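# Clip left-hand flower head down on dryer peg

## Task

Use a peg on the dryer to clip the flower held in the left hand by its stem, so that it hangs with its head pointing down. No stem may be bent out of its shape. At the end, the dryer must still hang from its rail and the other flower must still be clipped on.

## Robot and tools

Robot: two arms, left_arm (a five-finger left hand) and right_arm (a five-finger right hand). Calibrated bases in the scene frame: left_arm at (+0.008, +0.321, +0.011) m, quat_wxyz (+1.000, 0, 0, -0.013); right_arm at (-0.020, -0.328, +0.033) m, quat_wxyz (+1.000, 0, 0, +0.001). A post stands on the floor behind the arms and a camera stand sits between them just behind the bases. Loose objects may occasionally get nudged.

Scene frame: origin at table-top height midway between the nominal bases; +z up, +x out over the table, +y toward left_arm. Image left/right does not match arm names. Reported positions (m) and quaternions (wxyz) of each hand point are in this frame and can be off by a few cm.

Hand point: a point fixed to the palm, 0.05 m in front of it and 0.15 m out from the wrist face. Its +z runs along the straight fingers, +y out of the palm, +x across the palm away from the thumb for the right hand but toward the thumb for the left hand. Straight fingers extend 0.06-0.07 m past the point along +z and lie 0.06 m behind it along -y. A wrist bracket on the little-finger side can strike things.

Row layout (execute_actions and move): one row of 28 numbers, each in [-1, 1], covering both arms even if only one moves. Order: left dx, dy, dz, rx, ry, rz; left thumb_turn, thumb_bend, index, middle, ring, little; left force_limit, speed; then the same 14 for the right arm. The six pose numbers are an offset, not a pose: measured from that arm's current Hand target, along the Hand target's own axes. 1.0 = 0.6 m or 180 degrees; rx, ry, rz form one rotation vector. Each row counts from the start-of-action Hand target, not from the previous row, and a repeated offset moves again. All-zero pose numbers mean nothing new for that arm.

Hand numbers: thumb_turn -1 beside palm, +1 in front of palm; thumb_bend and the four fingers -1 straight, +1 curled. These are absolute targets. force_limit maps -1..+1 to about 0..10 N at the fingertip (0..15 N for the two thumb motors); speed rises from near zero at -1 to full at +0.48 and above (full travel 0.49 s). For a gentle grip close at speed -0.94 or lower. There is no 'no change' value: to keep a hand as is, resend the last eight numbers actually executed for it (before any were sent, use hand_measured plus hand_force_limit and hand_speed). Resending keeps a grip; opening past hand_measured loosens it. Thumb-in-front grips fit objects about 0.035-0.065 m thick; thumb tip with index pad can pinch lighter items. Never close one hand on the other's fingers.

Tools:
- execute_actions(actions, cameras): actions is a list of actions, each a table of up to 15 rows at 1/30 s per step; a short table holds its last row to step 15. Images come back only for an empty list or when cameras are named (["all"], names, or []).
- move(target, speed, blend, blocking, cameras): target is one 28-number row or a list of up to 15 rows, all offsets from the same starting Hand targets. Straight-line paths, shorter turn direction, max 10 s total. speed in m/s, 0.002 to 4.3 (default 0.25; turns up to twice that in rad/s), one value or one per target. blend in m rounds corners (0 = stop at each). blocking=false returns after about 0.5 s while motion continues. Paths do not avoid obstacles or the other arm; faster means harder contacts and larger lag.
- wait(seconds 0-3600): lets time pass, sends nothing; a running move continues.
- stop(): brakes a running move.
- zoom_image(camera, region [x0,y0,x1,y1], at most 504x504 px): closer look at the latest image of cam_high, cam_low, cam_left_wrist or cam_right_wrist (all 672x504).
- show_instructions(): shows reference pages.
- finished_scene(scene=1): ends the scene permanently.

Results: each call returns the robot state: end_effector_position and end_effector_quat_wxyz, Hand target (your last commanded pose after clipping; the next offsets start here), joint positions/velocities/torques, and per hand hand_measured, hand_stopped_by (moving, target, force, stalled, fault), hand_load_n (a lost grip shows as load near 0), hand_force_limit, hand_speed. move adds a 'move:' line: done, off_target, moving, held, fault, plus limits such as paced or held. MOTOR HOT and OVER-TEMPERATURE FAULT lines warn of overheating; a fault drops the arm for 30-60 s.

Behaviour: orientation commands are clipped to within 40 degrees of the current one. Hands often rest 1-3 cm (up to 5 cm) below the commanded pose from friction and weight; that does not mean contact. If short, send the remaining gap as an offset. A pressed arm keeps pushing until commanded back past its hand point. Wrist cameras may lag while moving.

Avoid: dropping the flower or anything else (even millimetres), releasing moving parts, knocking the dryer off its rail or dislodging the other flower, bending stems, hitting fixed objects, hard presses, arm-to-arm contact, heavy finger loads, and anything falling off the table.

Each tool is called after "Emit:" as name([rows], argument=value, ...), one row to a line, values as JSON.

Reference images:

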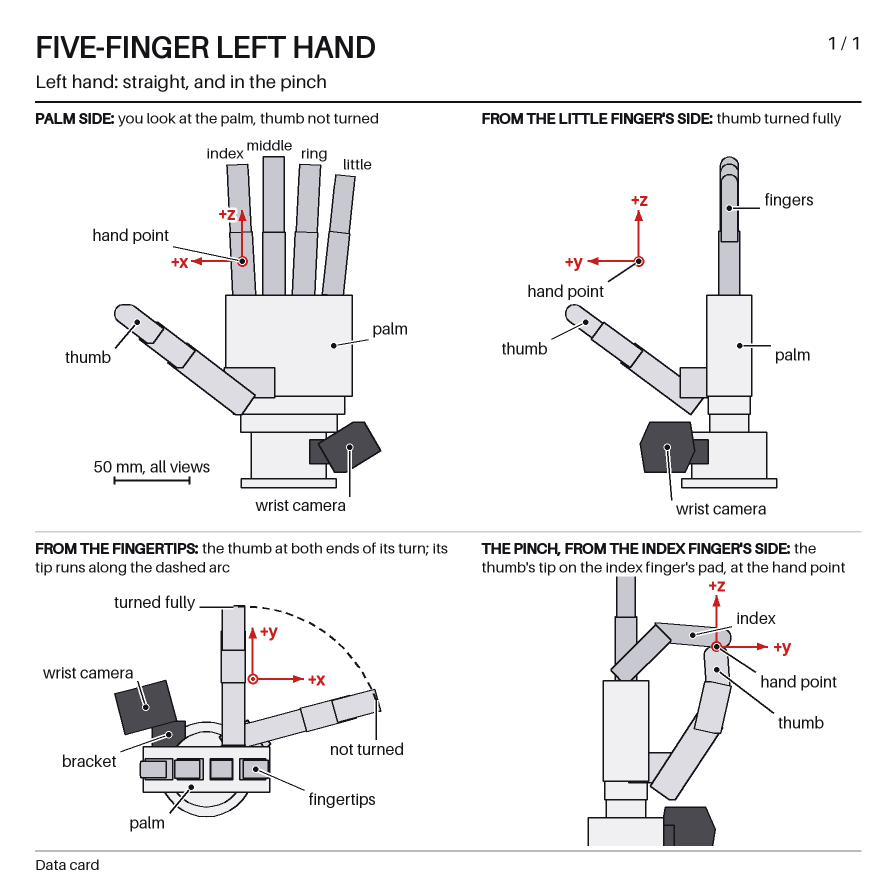

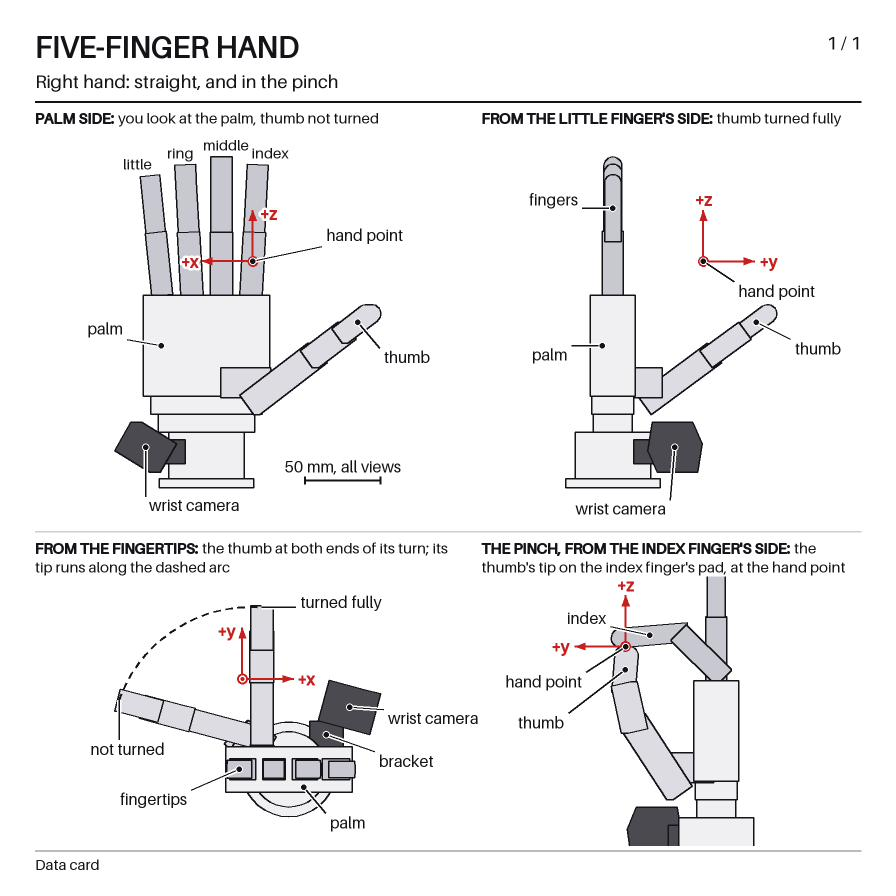

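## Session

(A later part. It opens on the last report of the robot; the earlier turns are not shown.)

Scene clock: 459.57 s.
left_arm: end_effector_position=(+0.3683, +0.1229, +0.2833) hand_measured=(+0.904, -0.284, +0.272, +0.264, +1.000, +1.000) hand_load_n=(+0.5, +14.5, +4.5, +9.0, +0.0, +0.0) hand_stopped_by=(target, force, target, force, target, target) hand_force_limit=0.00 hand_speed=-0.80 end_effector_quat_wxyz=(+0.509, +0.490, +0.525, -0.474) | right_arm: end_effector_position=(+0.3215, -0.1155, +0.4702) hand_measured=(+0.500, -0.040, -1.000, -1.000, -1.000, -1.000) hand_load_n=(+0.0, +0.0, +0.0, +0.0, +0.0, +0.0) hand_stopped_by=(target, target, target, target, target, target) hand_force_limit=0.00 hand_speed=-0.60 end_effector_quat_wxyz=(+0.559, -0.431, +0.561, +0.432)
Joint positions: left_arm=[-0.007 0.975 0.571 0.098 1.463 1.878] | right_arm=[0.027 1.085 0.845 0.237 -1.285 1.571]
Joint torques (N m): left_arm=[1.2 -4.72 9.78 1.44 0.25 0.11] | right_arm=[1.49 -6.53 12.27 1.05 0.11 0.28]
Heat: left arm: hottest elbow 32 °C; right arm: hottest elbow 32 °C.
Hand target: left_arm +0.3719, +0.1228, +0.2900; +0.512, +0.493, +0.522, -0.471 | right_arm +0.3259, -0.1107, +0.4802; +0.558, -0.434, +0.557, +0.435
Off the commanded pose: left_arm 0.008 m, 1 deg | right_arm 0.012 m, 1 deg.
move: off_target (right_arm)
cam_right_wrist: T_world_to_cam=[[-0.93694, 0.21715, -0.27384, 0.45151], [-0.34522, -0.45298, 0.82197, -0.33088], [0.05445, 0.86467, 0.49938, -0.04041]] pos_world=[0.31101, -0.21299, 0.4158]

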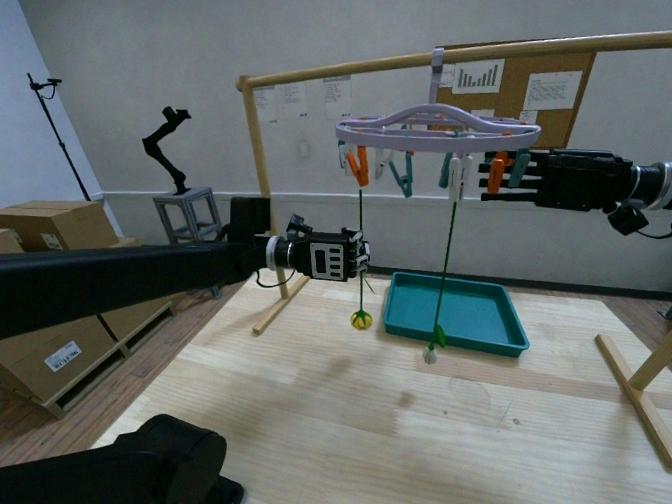

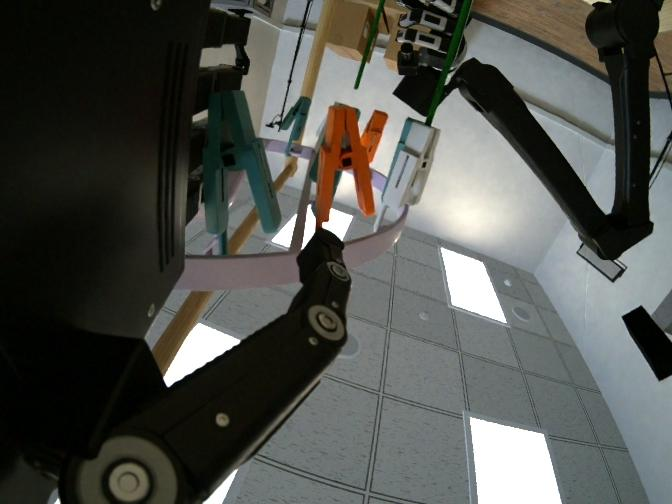

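Emit:
move([
  [0,0,0,0,0,0,0.904,-0.284,0.272,0.264,1.0,1.0,0.0,-0.8,0,-0.0075,0,0,0,0,0.5,-0.04,-1.0,-1.0,-1.0,-1.0,0.0,-0.6],
  [0,0,0,0,0,0,0.904,-0.284,0.272,0.264,1.0,1.0,0.0,-0.8,0,-0.0075,0.02,0,0,0,0.5,-0.04,-1.0,-1.0,-1.0,-1.0,0.0,-0.6],
], speed=0.06, cameras=["cam_low","cam_right_wrist","cam_high"])

Emit:
zoom_image(camera="cam_right_wrist", region=[180, 60, 460, 270])

Emit:
zoom_image(camera="cam_low", region=[465, 130, 565, 205])

Scene clock: 466.10 s.
left_arm: end_effector_position=(+0.3683, +0.1229, +0.2833) hand_measured=(+0.904, -0.284, +0.272, +0.264, +1.000, +1.000) hand_load_n=(+0.5, +15.0, +4.5, +9.5, +0.0, +0.0) hand_stopped_by=(target, force, target, force, target, target) hand_force_limit=0.00 hand_speed=-0.80 end_effector_quat_wxyz=(+0.509, +0.490, +0.525, -0.474) | right_arm: end_effector_position=(+0.3268, -0.1053, +0.4666) hand_measured=(+0.500, -0.040, -1.000, -1.000, -1.000, -1.000) hand_load_n=(-0.5, +0.0, +0.0, +0.0, +0.0, +0.0) hand_stopped_by=(target, target, target, target, target, target) hand_force_limit=0.00 hand_speed=-0.60 end_effector_quat_wxyz=(+0.555, -0.429, +0.565, +0.435)
Joint positions: left_arm=[-0.007 0.975 0.571 0.098 1.463 1.878] | right_arm=[0.056 1.103 0.851 0.237 -1.257 1.571]
Joint torques (N m): left_arm=[1.2 -4.66 9.78 1.46 0.25 0.11] | right_arm=[1.38 -6.65 13.15 1.2 0.13 0.25]
Heat: left arm: hottest elbow 32 °C; right arm: hottest elbow 33 °C.
Hand target: left_arm +0.3719, +0.1228, +0.2900; +0.512, +0.493, +0.522, -0.471 | right_arm +0.3333, -0.1002, +0.4802; +0.558, -0.434, +0.557, +0.435
Off the commanded pose: left_arm 0.008 m, 1 deg | right_arm 0.016 m, 1 deg.
move: off_target (right_arm)
cam_right_wrist: T_world_to_cam=[[-0.94039, 0.21662, -0.26219, 0.44899], [-0.33469, -0.45245, 0.8266, -0.32702], [0.06043, 0.86508, 0.49798, -0.04894]] pos_world=[0.31573, -0.20289, 0.41241]
Images, in order (width x height): cam_high 672x504, cam_low 672x504, cam_right_wrist 672x504.

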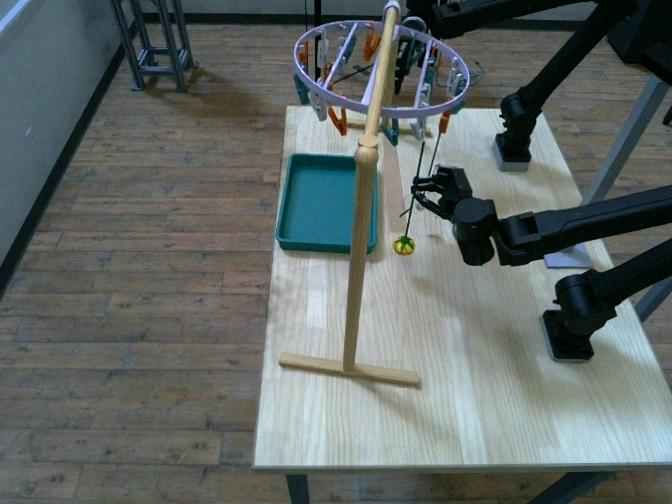

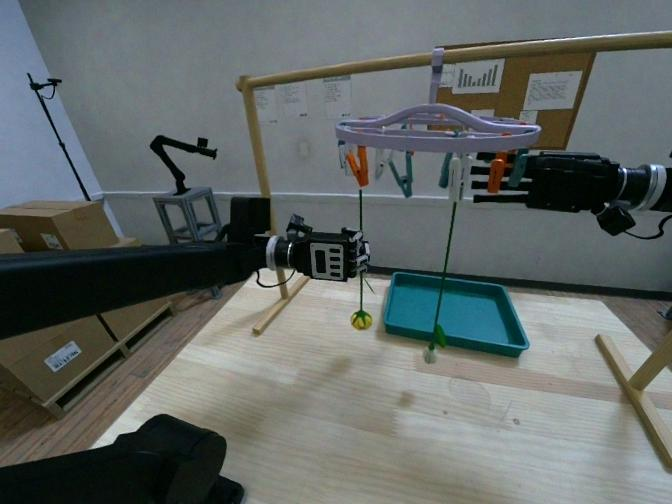

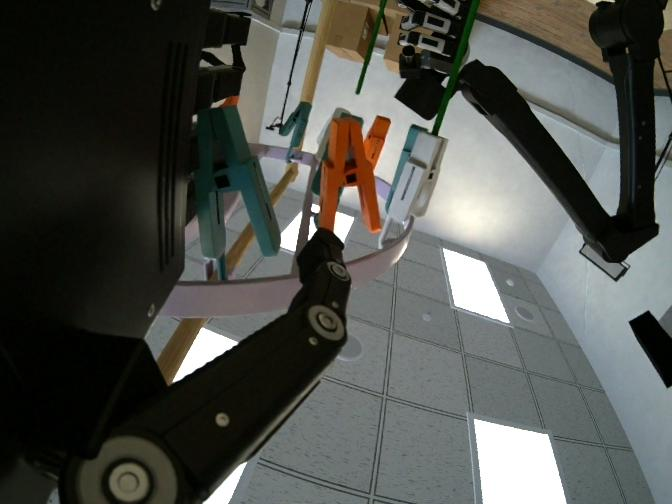

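Scaled by 1.800 from the camera's image (finer frame: 960x720).

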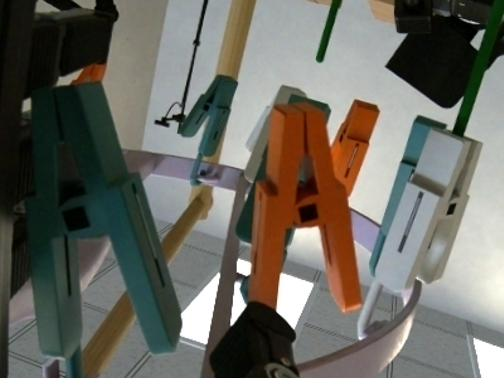

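Scaled by 5.040 from the camera's image (finer frame: 960x720).

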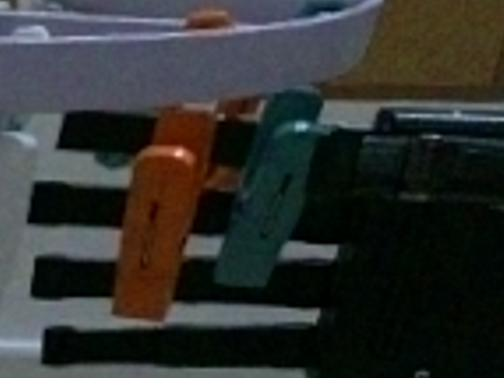

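Emit:
move(target=[0,0,0,0,0,0,0.904,-0.284,0.272,0.264,1.0,1.0,0.0,-0.8,-0.0083,0.0042,0.0166,0,0,0,0.5,-0.04,-1.0,-1.0,-1.0,-1.0,0.0,-0.6], speed=0.05, cameras=["cam_low","cam_right_wrist"])

Emit:
zoom_image(camera="cam_right_wrist", region=[180, 60, 460, 270])

Emit:
zoom_image(camera="cam_low", region=[465, 130, 565, 205])

Scene clock: 469.53 s.
left_arm: end_effector_position=(+0.3683, +0.1229, +0.2833) hand_measured=(+0.904, -0.284, +0.272, +0.264, +1.000, +1.000) hand_load_n=(+0.5, +14.5, +4.5, +9.0, +0.0, -0.5) hand_stopped_by=(target, force, target, force, target, target) hand_force_limit=0.00 hand_speed=-0.80 end_effector_quat_wxyz=(+0.509, +0.490, +0.525, -0.474) | right_arm: end_effector_position=(+0.3270, -0.0953, +0.4720) hand_measured=(+0.500, -0.040, -1.000, -1.000, -1.000, -1.000) hand_load_n=(+0.0, -0.5, +0.0, +0.0, +0.0, +0.0) hand_stopped_by=(target, target, target, target, target, target) hand_force_limit=0.00 hand_speed=-0.60 end_effector_quat_wxyz=(+0.558, -0.430, +0.562, +0.433)
Joint positions: left_arm=[-0.007 0.975 0.571 0.098 1.463 1.878] | right_arm=[0.083 1.103 0.864 0.232 -1.229 1.571]
Joint torques (N m): left_arm=[1.2 -4.72 9.78 1.46 0.25 0.11] | right_arm=[1.55 -6.24 13.2 0.96 0.09 0.26]
Heat: left arm: hottest elbow 32 °C; right arm: hottest elbow 33 °C.
Hand target: left_arm +0.3719, +0.1228, +0.2900; +0.512, +0.493, +0.522, -0.471 | right_arm +0.3331, -0.0898, +0.4852; +0.558, -0.434, +0.557, +0.435
Off the commanded pose: left_arm 0.008 m, 1 deg | right_arm 0.016 m, 1 deg.
move: off_target (right_arm)
cam_right_wrist: T_world_to_cam=[[-0.93816, 0.21668, -0.27001, 0.45143], [-0.34161, -0.45267, 0.82365, -0.32326], [0.05624, 0.86495, 0.49869, -0.05927]] pos_world=[0.31642, -0.19289, 0.4177]

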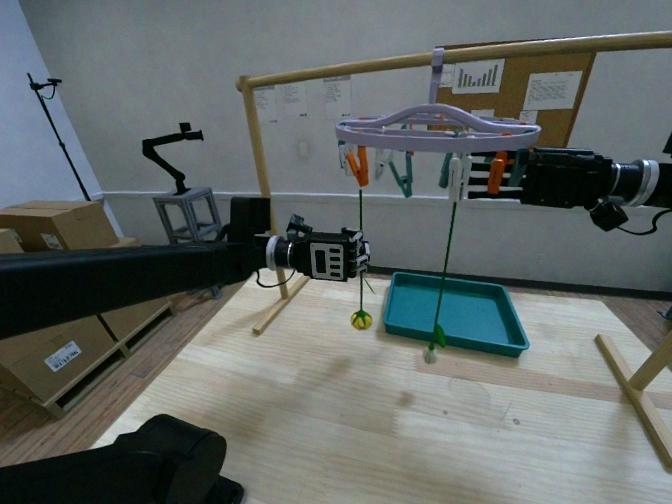

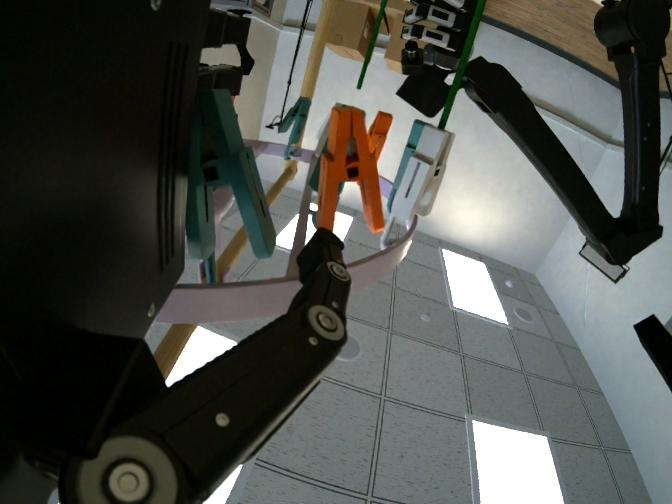

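Scaled by 1.800 from the camera's image (finer frame: 960x720).

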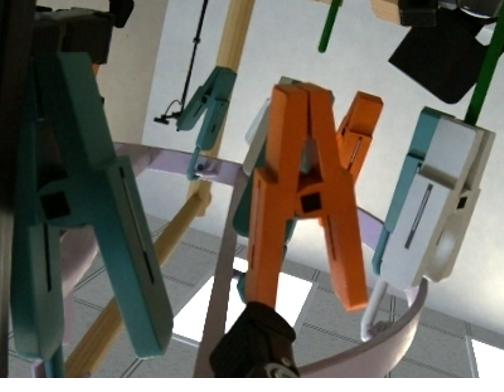

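Scaled by 5.040 from the camera's image (finer frame: 960x720).

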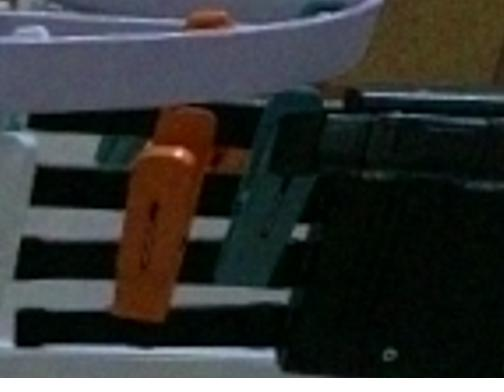

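Emit:
zoom_image(camera="cam_low", region=[500, 140, 550, 190])

Emit:
zoom_image(camera="cam_right_wrist", region=[180, 180, 360, 290])

Scaled by 10.080 from the camera's image (finer frame: 960x720).

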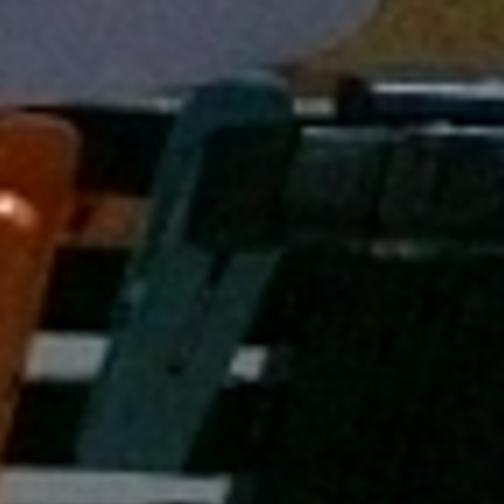

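Scaled by 2.800 from the camera's image (finer frame: 960x720).

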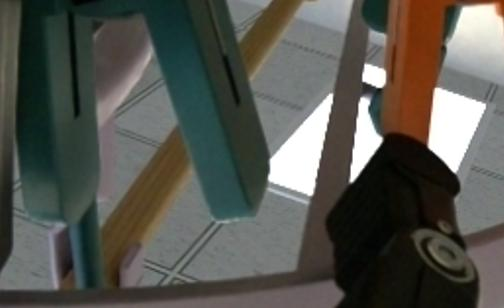

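Emit:
move(target=[0,0,0,0,0,0,0.904,-0.284,0.272,0.264,1.0,1.0,0.0,-0.8,0,0,0,0,0,0,0.4,0.1,-1.0,-1.0,-1.0,-1.0,0.0,-0.6], speed=0.05, cameras=["cam_low","cam_right_wrist"])

Emit:
zoom_image(camera="cam_right_wrist", region=[180, 60, 460, 270])

Emit:
zoom_image(camera="cam_low", region=[500, 140, 550, 190])

Scene clock: 473.70 s.
left_arm: end_effector_position=(+0.3683, +0.1229, +0.2833) hand_measured=(+0.904, -0.284, +0.272, +0.264, +1.000, +1.000) hand_load_n=(+1.0, +15.0, +4.5, +9.5, +0.0, +0.0) hand_stopped_by=(target, force, target, force, target, target) hand_force_limit=0.00 hand_speed=-0.80 end_effector_quat_wxyz=(+0.509, +0.490, +0.525, -0.474) | right_arm: end_effector_position=(+0.3271, -0.0953, +0.4719) hand_measured=(+0.400, +0.100, -1.000, -1.000, -1.000, -1.000) hand_load_n=(+0.0, +0.0, +0.0, +0.0, +0.0, +0.0) hand_stopped_by=(target, target, target, target, target, target) hand_force_limit=0.00 hand_speed=-0.60 end_effector_quat_wxyz=(+0.558, -0.430, +0.562, +0.433)
Joint positions: left_arm=[-0.007 0.975 0.571 0.098 1.463 1.878] | right_arm=[0.083 1.103 0.864 0.232 -1.229 1.571]
Joint torques (N m): left_arm=[1.2 -4.72 9.78 1.46 0.25 0.11] | right_arm=[1.32 -6.3 13.18 0.98 0.11 0.27]
Heat: left arm: hottest elbow 32 °C; right arm: hottest elbow 33 °C.
Hand target: left_arm +0.3719, +0.1228, +0.2900; +0.512, +0.493, +0.522, -0.471 | right_arm +0.3332, -0.0898, +0.4852; +0.558, -0.434, +0.557, +0.435
Off the commanded pose: left_arm 0.008 m, 1 deg | right_arm 0.016 m, 1 deg.
move: done
cam_right_wrist: T_world_to_cam=[[-0.93816, 0.21705, -0.26971, 0.45138], [-0.34152, -0.45254, 0.82376, -0.32331], [0.05674, 0.86493, 0.49868, -0.05942]] pos_world=[0.31642, -0.19289, 0.4177]

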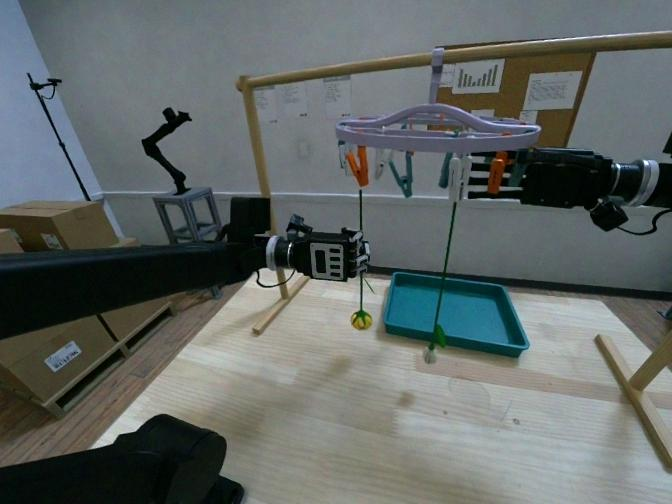

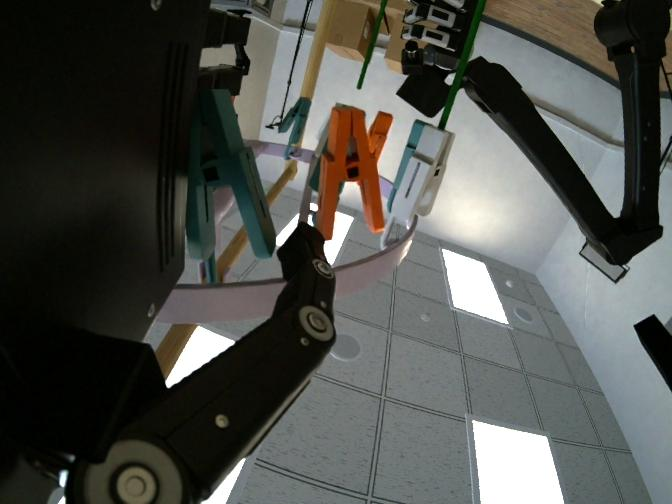

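Scaled by 1.800 from the camera's image (finer frame: 960x720).

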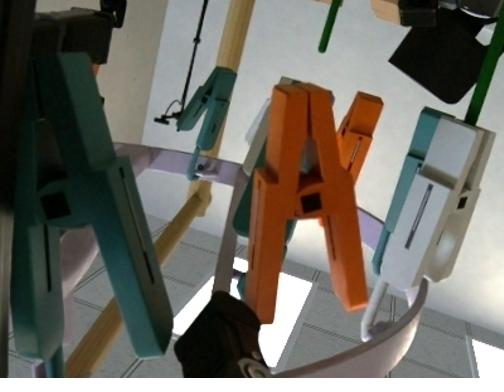

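Scaled by 10.080 from the camera's image (finer frame: 960x720).

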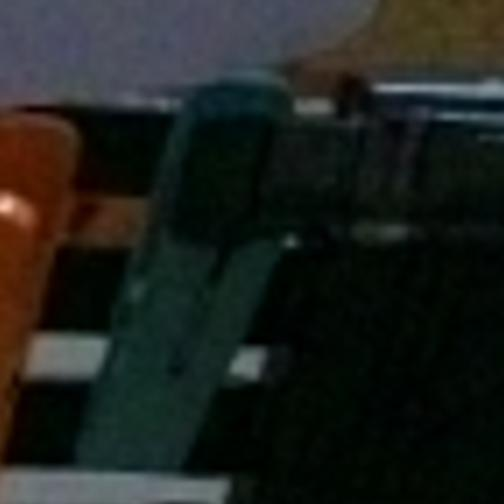

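Emit:
move(target=[0,0,0,0,0,0,0.904,-0.284,0.272,0.264,1.0,1.0,0.0,-0.8,0,0,0,0,0,0,0.4,0.24,-1.0,-1.0,-1.0,-1.0,0.6,-0.6], speed=0.05, cameras=["cam_low","cam_right_wrist","cam_left_wrist"])

Emit:
zoom_image(camera="cam_right_wrist", region=[180, 60, 460, 270])

Emit:
zoom_image(camera="cam_low", region=[500, 140, 550, 190])

Emit:
zoom_image(camera="cam_left_wrist", region=[230, 0, 350, 70])

Scene clock: 477.40 s.
left_arm: end_effector_position=(+0.3683, +0.1229, +0.2833) hand_measured=(+0.904, -0.284, +0.272, +0.264, +1.000, +1.000) hand_load_n=(+1.0, +15.0, +4.0, +9.0, +0.0, +0.0) hand_stopped_by=(target, force, target, force, target, target) hand_force_limit=0.00 hand_speed=-0.80 end_effector_quat_wxyz=(+0.509, +0.490, +0.525, -0.474) | right_arm: end_effector_position=(+0.3271, -0.0953, +0.4719) hand_measured=(+0.400, +0.240, -1.000, -1.000, -1.000, -1.000) hand_load_n=(+0.0, +0.0, +0.0, +0.0, +0.0, +0.0) hand_stopped_by=(target, target, target, target, target, target) hand_force_limit=0.60 hand_speed=-0.60 end_effector_quat_wxyz=(+0.558, -0.430, +0.562, +0.433)
Joint positions: left_arm=[-0.007 0.975 0.571 0.098 1.463 1.878] | right_arm=[0.083 1.103 0.864 0.232 -1.229 1.571]
Joint torques (N m): left_arm=[1.2 -4.72 9.8 1.46 0.25 0.11] | right_arm=[1.44 -6.3 13.18 0.96 0.12 0.27]
Heat: left arm: hottest elbow 32 °C; right arm: hottest elbow 33 °C.
Hand target: left_arm +0.3719, +0.1228, +0.2900; +0.512, +0.493, +0.522, -0.471 | right_arm +0.3332, -0.0898, +0.4852; +0.558, -0.434, +0.557, +0.435
Off the commanded pose: left_arm 0.008 m, 1 deg | right_arm 0.016 m, 1 deg.
move: done
cam_right_wrist: T_world_to_cam=[[-0.93816, 0.21705, -0.26971, 0.45138], [-0.34152, -0.45254, 0.82376, -0.32331], [0.05674, 0.86493, 0.49868, -0.05942]] pos_world=[0.31642, -0.19289, 0.4177]
Images, in order (width x height): cam_low 672x504, cam_left_wrist 672x504, cam_right_wrist 672x504.

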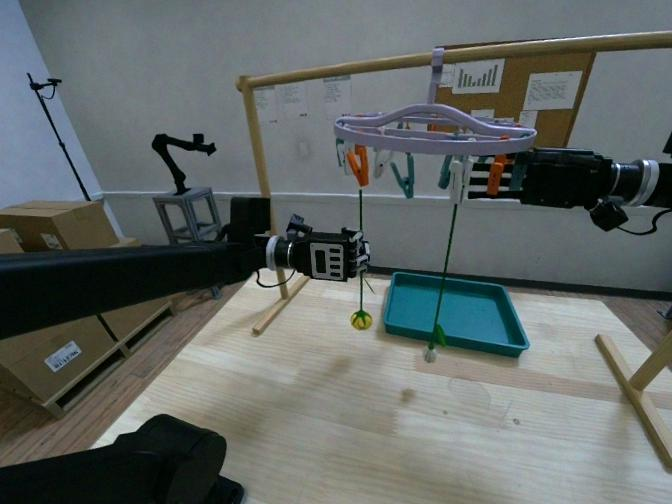

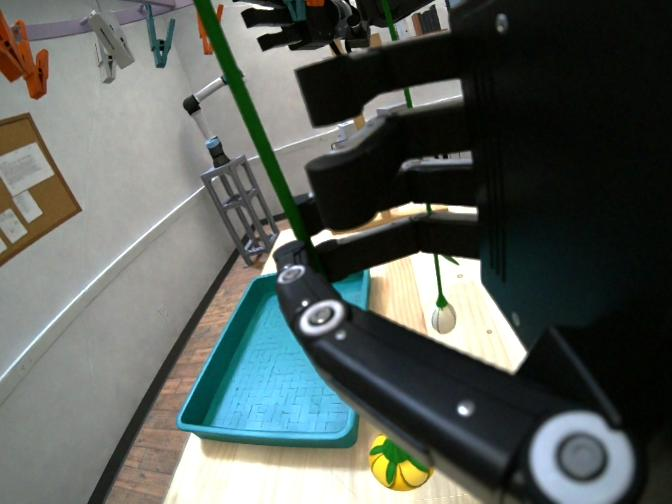

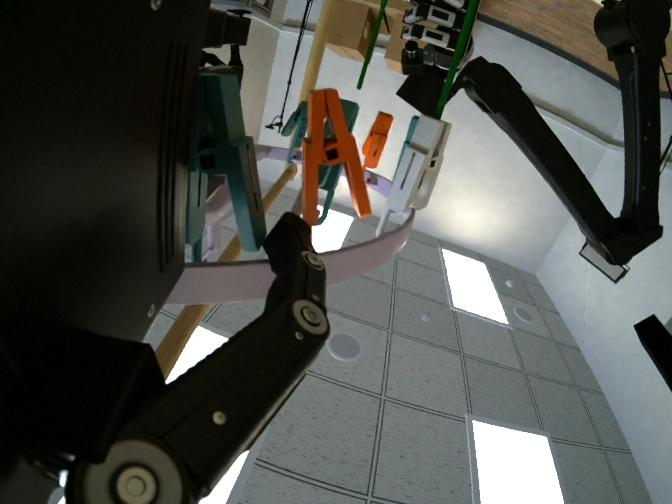

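Scaled by 1.800 from the camera's image (finer frame: 960x720).

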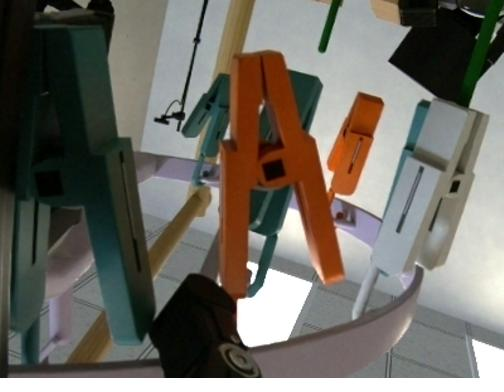

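Scaled by 10.080 from the camera's image (finer frame: 960x720).

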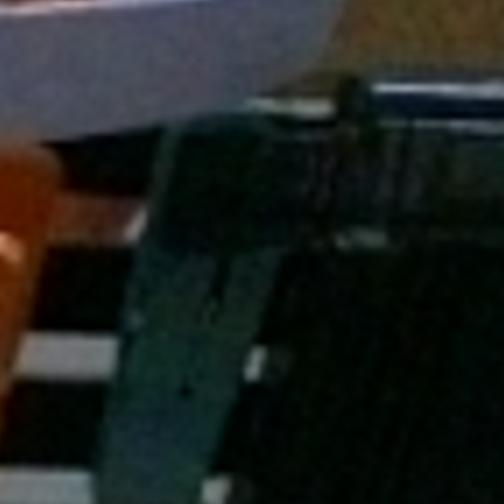

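Scaled by 4.200 from the camera's image (finer frame: 960x720).

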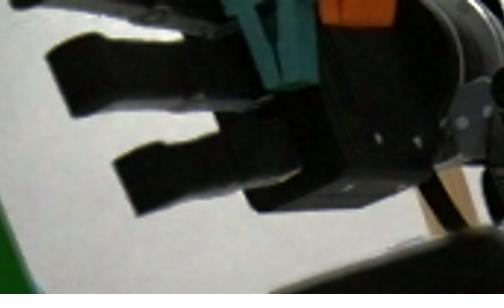

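Emit:
move(target=[0,0,0,0,0,0,0.904,-0.284,0.272,0.264,1.0,1.0,0.0,-0.8,0,0,0,0,0,0,0.4,0.36,-1.0,-1.0,-1.0,-1.0,0.6,-0.6], speed=0.05, cameras=["cam_low","cam_right_wrist","cam_left_wrist"])

Emit:
zoom_image(camera="cam_right_wrist", region=[180, 60, 460, 270])

Emit:
zoom_image(camera="cam_low", region=[500, 140, 550, 190])

Emit:
zoom_image(camera="cam_left_wrist", region=[230, 0, 350, 70])

Scene clock: 479.77 s.
left_arm: end_effector_position=(+0.3683, +0.1229, +0.2833) hand_measured=(+0.904, -0.284, +0.272, +0.264, +1.000, +1.000) hand_load_n=(+0.5, +14.5, +4.0, +9.0, +0.0, +0.0) hand_stopped_by=(target, force, target, force, target, target) hand_force_limit=0.00 hand_speed=-0.80 end_effector_quat_wxyz=(+0.509, +0.490, +0.525, -0.474) | right_arm: end_effector_position=(+0.3272, -0.0953, +0.4719) hand_measured=(+0.400, +0.326, -1.000, -1.000, -1.000, -1.000) hand_load_n=(+0.5, +15.5, +0.0, +0.0, +0.0, +0.0) hand_stopped_by=(target, force, target, target, target, target) hand_force_limit=0.60 hand_speed=-0.60 end_effector_quat_wxyz=(+0.558, -0.430, +0.563, +0.433)
Joint positions: left_arm=[-0.007 0.975 0.571 0.098 1.463 1.878] | right_arm=[0.083 1.103 0.864 0.232 -1.228 1.571]
Joint torques (N m): left_arm=[1.14 -4.72 9.8 1.46 0.25 0.11] | right_arm=[1.44 -6.48 13.18 1.05 0.06 0.27]
Heat: left arm: hottest elbow 32 °C; right arm: hottest elbow 32 °C.
Hand target: left_arm +0.3719, +0.1228, +0.2900; +0.512, +0.493, +0.522, -0.471 | right_arm +0.3331, -0.0899, +0.4852; +0.558, -0.434, +0.557, +0.435
Off the commanded pose: left_arm 0.008 m, 1 deg | right_arm 0.016 m, 1 deg.
move: done
cam_right_wrist: T_world_to_cam=[[-0.93807, 0.21739, -0.26974, 0.45152], [-0.34171, -0.45241, 0.82375, -0.32319], [0.05704, 0.86491, 0.49867, -0.05952]] pos_world=[0.31652, -0.19289, 0.4177]
Images, in order (width x height): cam_low 672x504, cam_left_wrist 672x504, cam_right_wrist 672x504.

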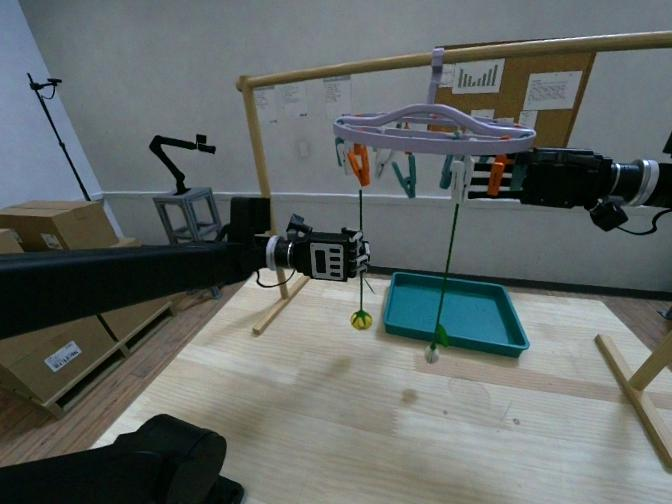

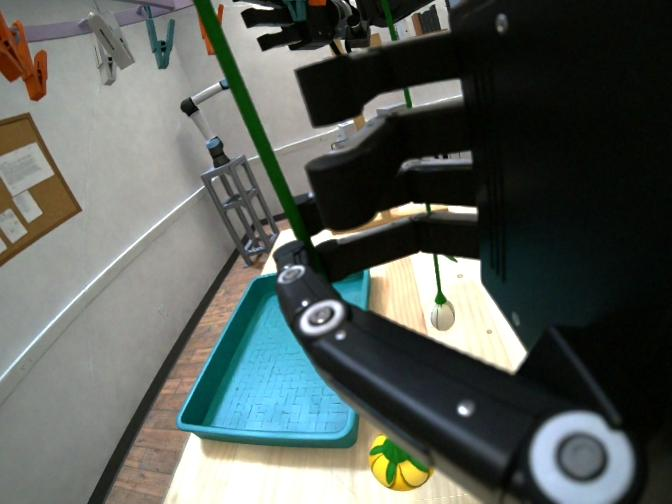

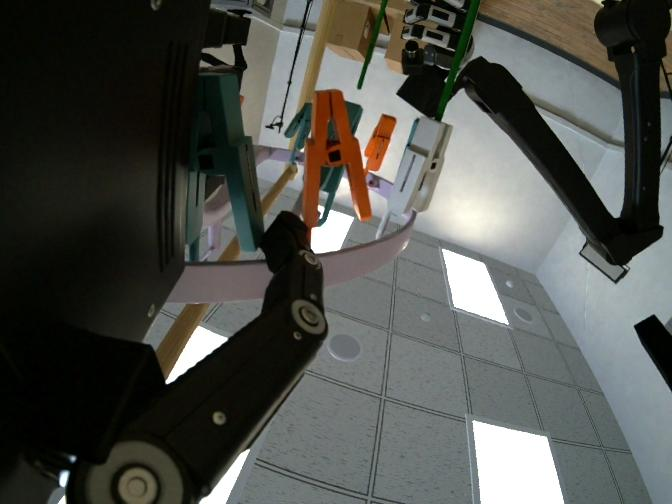

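Scaled by 1.800 from the camera's image (finer frame: 960x720).

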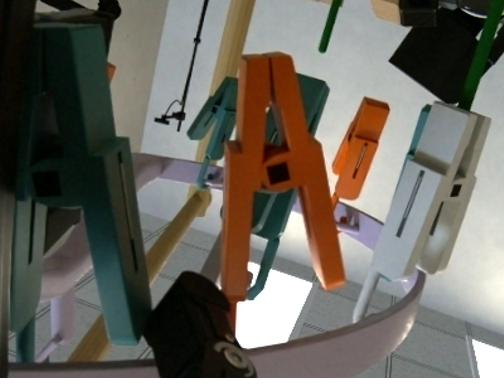

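Scaled by 10.080 from the camera's image (finer frame: 960x720).

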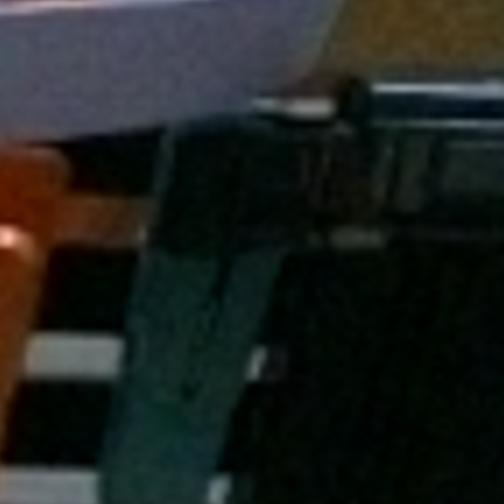

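Scaled by 4.200 from the camera's image (finer frame: 960x720).

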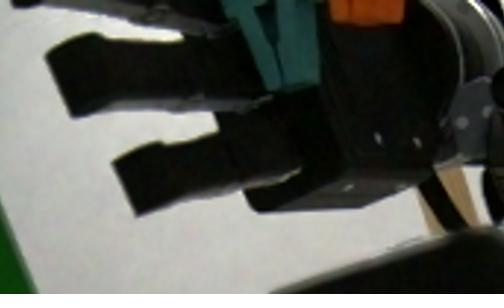

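Emit:
zoom_image(camera="cam_left_wrist", region=[275, 0, 315, 30])

Emit:
zoom_image(camera="cam_right_wrist", region=[180, 60, 300, 270])

Scaled by 12.600 from the camera's image (finer frame: 960x720).

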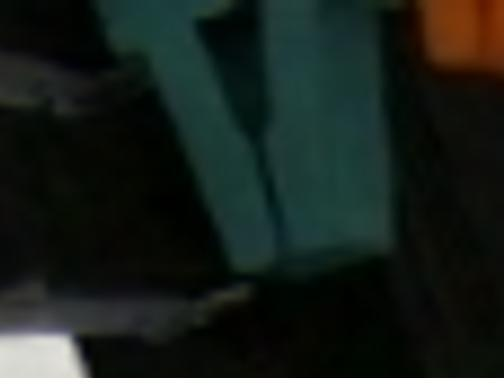

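Scaled by 2.400 from the camera's image (finer frame: 960x720).

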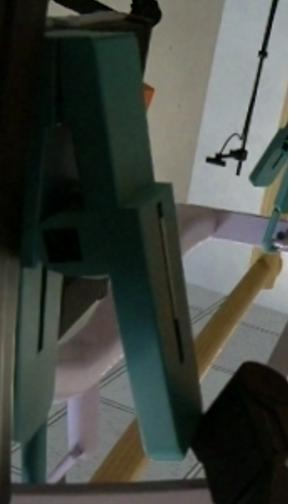

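Emit:
move([
  [0,0,0,0,0,0,0.904,-0.284,0.272,0.264,1.0,1.0,0.0,-0.8,0,0,0,0,0,0,0.4,0.1,-1.0,-1.0,-1.0,-1.0,0.6,-0.6],
  [0,0,0,0,0,0,0.904,-0.284,0.272,0.264,1.0,1.0,0.0,-0.8,-0.0105,0,0,0,0,0,0.7,0.0,-1.0,-1.0,-1.0,-1.0,0.6,-0.6],
], speed=0.05, cameras=["cam_low","cam_right_wrist","cam_left_wrist"])

Emit:
zoom_image(camera="cam_right_wrist", region=[180, 60, 460, 270])

Emit:
zoom_image(camera="cam_low", region=[500, 140, 550, 190])

Scene clock: 492.23 s.
left_arm: end_effector_position=(+0.3683, +0.1229, +0.2833) hand_measured=(+0.904, -0.284, +0.272, +0.264, +1.000, +1.000) hand_load_n=(+1.0, +14.5, +4.0, +9.0, +0.0, +0.0) hand_stopped_by=(target, force, target, force, target, target) hand_force_limit=0.00 hand_speed=-0.80 end_effector_quat_wxyz=(+0.509, +0.490, +0.525, -0.474) | right_arm: end_effector_position=(+0.3285, -0.0952, +0.4767) hand_measured=(+0.700, +0.000, -1.000, -1.000, -1.000, -1.000) hand_load_n=(-0.5, +0.0, +0.0, +0.0, +0.0, +0.0) hand_stopped_by=(target, target, target, target, target, target) hand_force_limit=0.60 hand_speed=-0.60 end_effector_quat_wxyz=(+0.557, -0.429, +0.564, +0.434)
Joint positions: left_arm=[-0.007 0.975 0.571 0.098 1.463 1.878] | right_arm=[0.083 1.103 0.878 0.214 -1.228 1.571]
Joint torques (N m): left_arm=[1.2 -4.72 9.78 1.46 0.25 0.11] | right_arm=[1.2 -6.65 13.19 1.02 0.08 0.24]
Heat: left arm: hottest elbow 32 °C; right arm: hottest elbow 32 °C.
Hand target: left_arm +0.3719, +0.1228, +0.2900; +0.512, +0.493, +0.522, -0.471 | right_arm +0.3331, -0.0899, +0.4914; +0.558, -0.434, +0.557, +0.435
Off the commanded pose: left_arm 0.008 m, 1 deg | right_arm 0.016 m, 1 deg.
move: off_target (right_arm); target 2's new numbers were sent with right_arm's hand 0.016 m and 1 deg from that target
cam_right_wrist: T_world_to_cam=[[-0.93921, 0.21728, -0.26583, 0.45252], [-0.3382, -0.45214, 0.82534, -0.32846], [0.05914, 0.86508, 0.49814, -0.06248]] pos_world=[0.31763, -0.19279, 0.42251]
Images, in order (width x height): cam_low 672x504, cam_left_wrist 672x504, cam_right_wrist 672x504.

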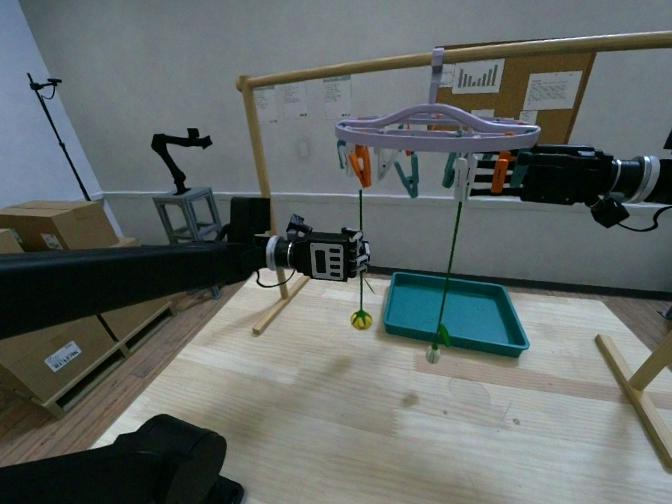

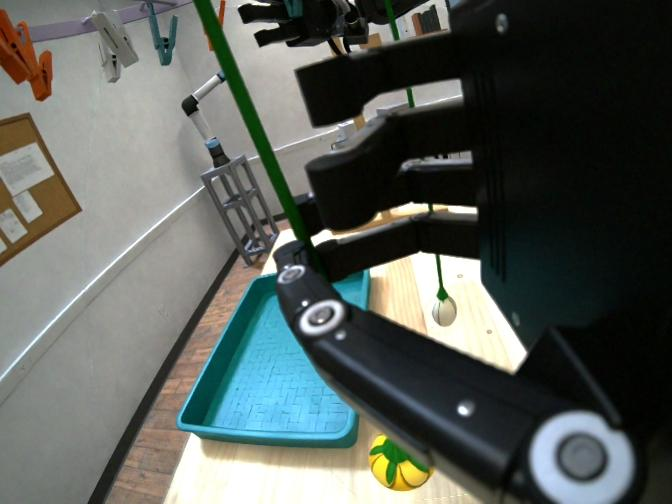

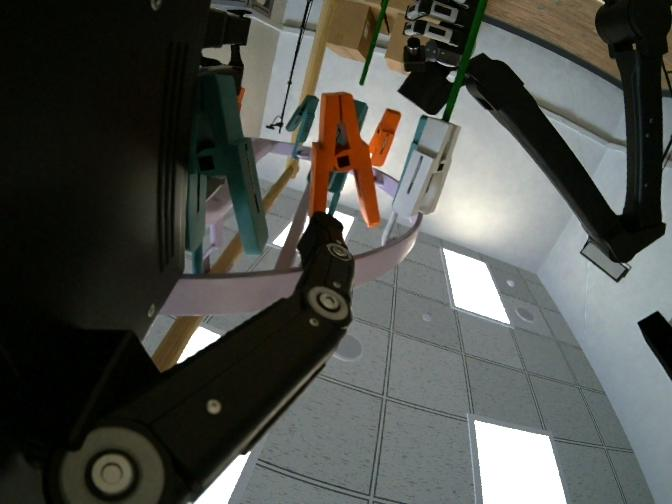

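Scaled by 1.800 from the camera's image (finer frame: 960x720).

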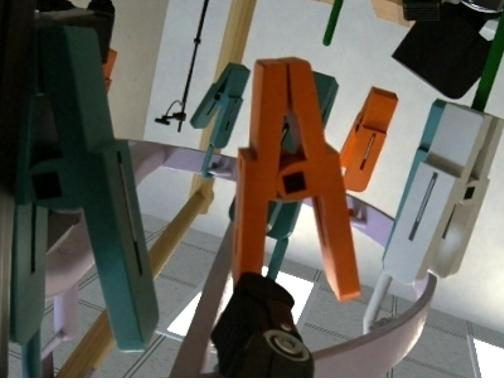

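Scaled by 10.080 from the camera's image (finer frame: 960x720).

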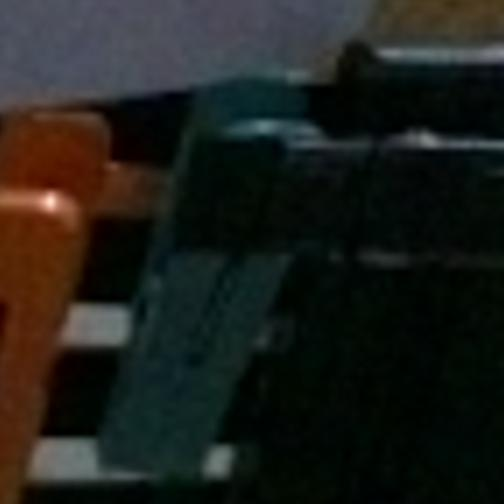

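Emit:
move(target=[0,0,0,0,0,0,0.904,-0.284,0.272,0.264,1.0,1.0,0.0,-0.8,0,0,0,0,0,0,0.55,0.5,-1.0,-1.0,-1.0,-1.0,1.0,-0.5], speed=0.05, cameras=["cam_low","cam_right_wrist","cam_left_wrist"])

Emit:
zoom_image(camera="cam_right_wrist", region=[180, 60, 460, 270])

Emit:
zoom_image(camera="cam_low", region=[500, 140, 550, 190])

Emit:
zoom_image(camera="cam_left_wrist", region=[275, 0, 315, 30])

Scene clock: 497.17 s.
left_arm: end_effector_position=(+0.3683, +0.1229, +0.2833) hand_measured=(+0.904, -0.284, +0.272, +0.264, +1.000, +1.000) hand_load_n=(+0.5, +14.5, +4.5, +9.0, +0.0, +0.0) hand_stopped_by=(target, force, target, force, target, target) hand_force_limit=0.00 hand_speed=-0.80 end_effector_quat_wxyz=(+0.509, +0.490, +0.525, -0.474) | right_arm: end_effector_position=(+0.3287, -0.0952, +0.4769) hand_measured=(+0.550, +0.370, -1.000, -1.000, -1.000, -1.000) hand_load_n=(+0.5, +16.5, +0.0, +0.0, +0.0, +0.0) hand_stopped_by=(target, force, target, target, target, target) hand_force_limit=1.00 hand_speed=-0.50 end_effector_quat_wxyz=(+0.557, -0.429, +0.564, +0.434)
Joint positions: left_arm=[-0.007 0.975 0.571 0.098 1.463 1.878] | right_arm=[0.083 1.103 0.878 0.214 -1.227 1.571]
Joint torques (N m): left_arm=[1.2 -4.72 9.78 1.46 0.25 0.11] | right_arm=[1.32 -6.89 13.23 1.01 0.05 0.24]
Heat: left arm: hottest elbow 32 °C; right arm: hottest elbow 33 °C.
Hand target: left_arm +0.3719, +0.1228, +0.2900; +0.512, +0.493, +0.522, -0.471 | right_arm +0.3332, -0.0899, +0.4914; +0.558, -0.434, +0.557, +0.435
Off the commanded pose: left_arm 0.008 m, 1 deg | right_arm 0.016 m, 1 deg.
move: done
cam_right_wrist: T_world_to_cam=[[-0.93893, 0.21803, -0.26622, 0.45289], [-0.3389, -0.45184, 0.82522, -0.32826], [0.05964, 0.86504, 0.49814, -0.06275]] pos_world=[0.31773, -0.19278, 0.42271]
Images, in order (width x height): cam_low 672x504, cam_left_wrist 672x504, cam_right_wrist 672x504.

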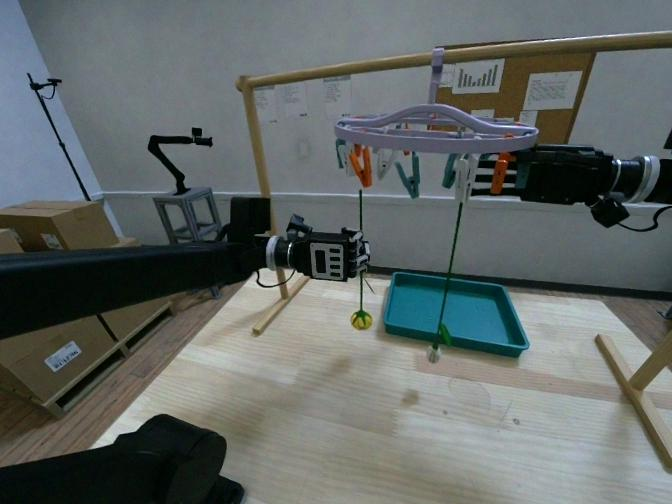

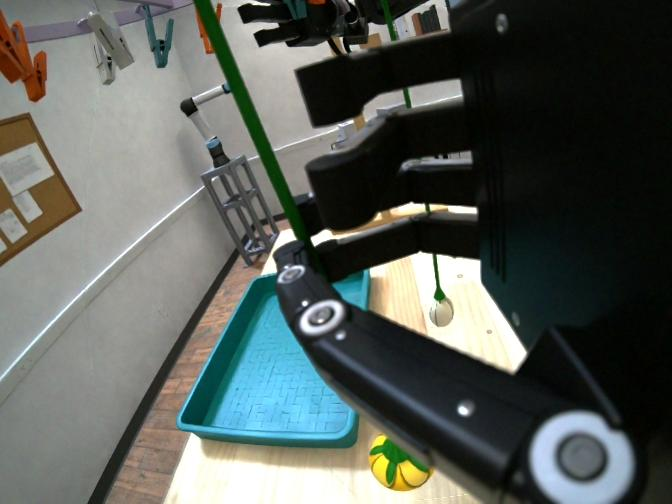

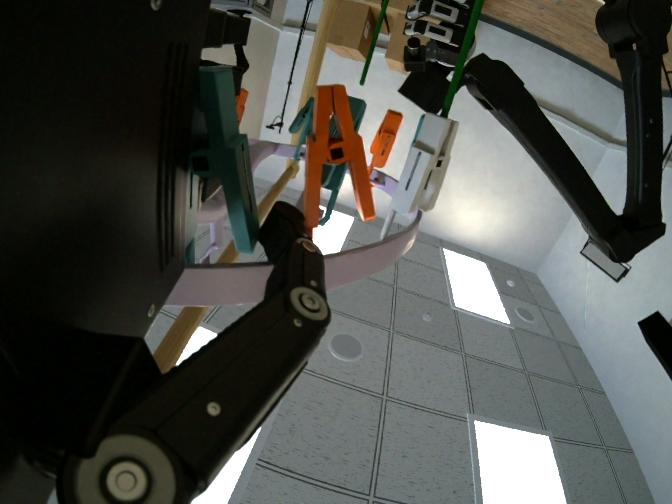

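Scaled by 1.800 from the camera's image (finer frame: 960x720).

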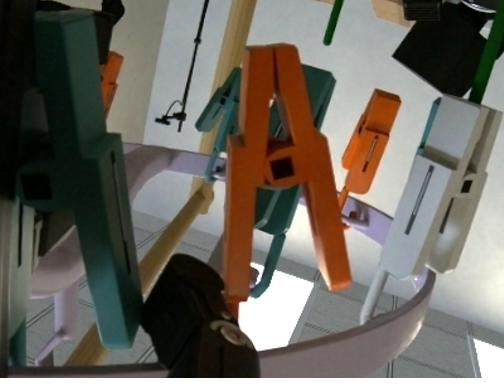

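Scaled by 10.080 from the camera's image (finer frame: 960x720).

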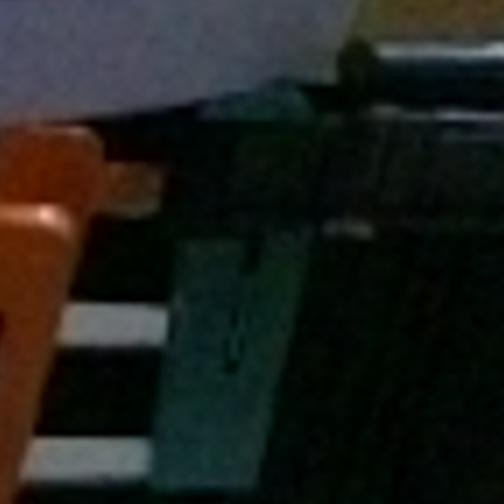

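Scaled by 12.600 from the camera's image (finer frame: 960x720).

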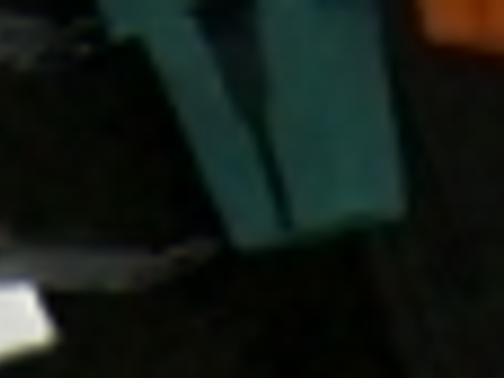

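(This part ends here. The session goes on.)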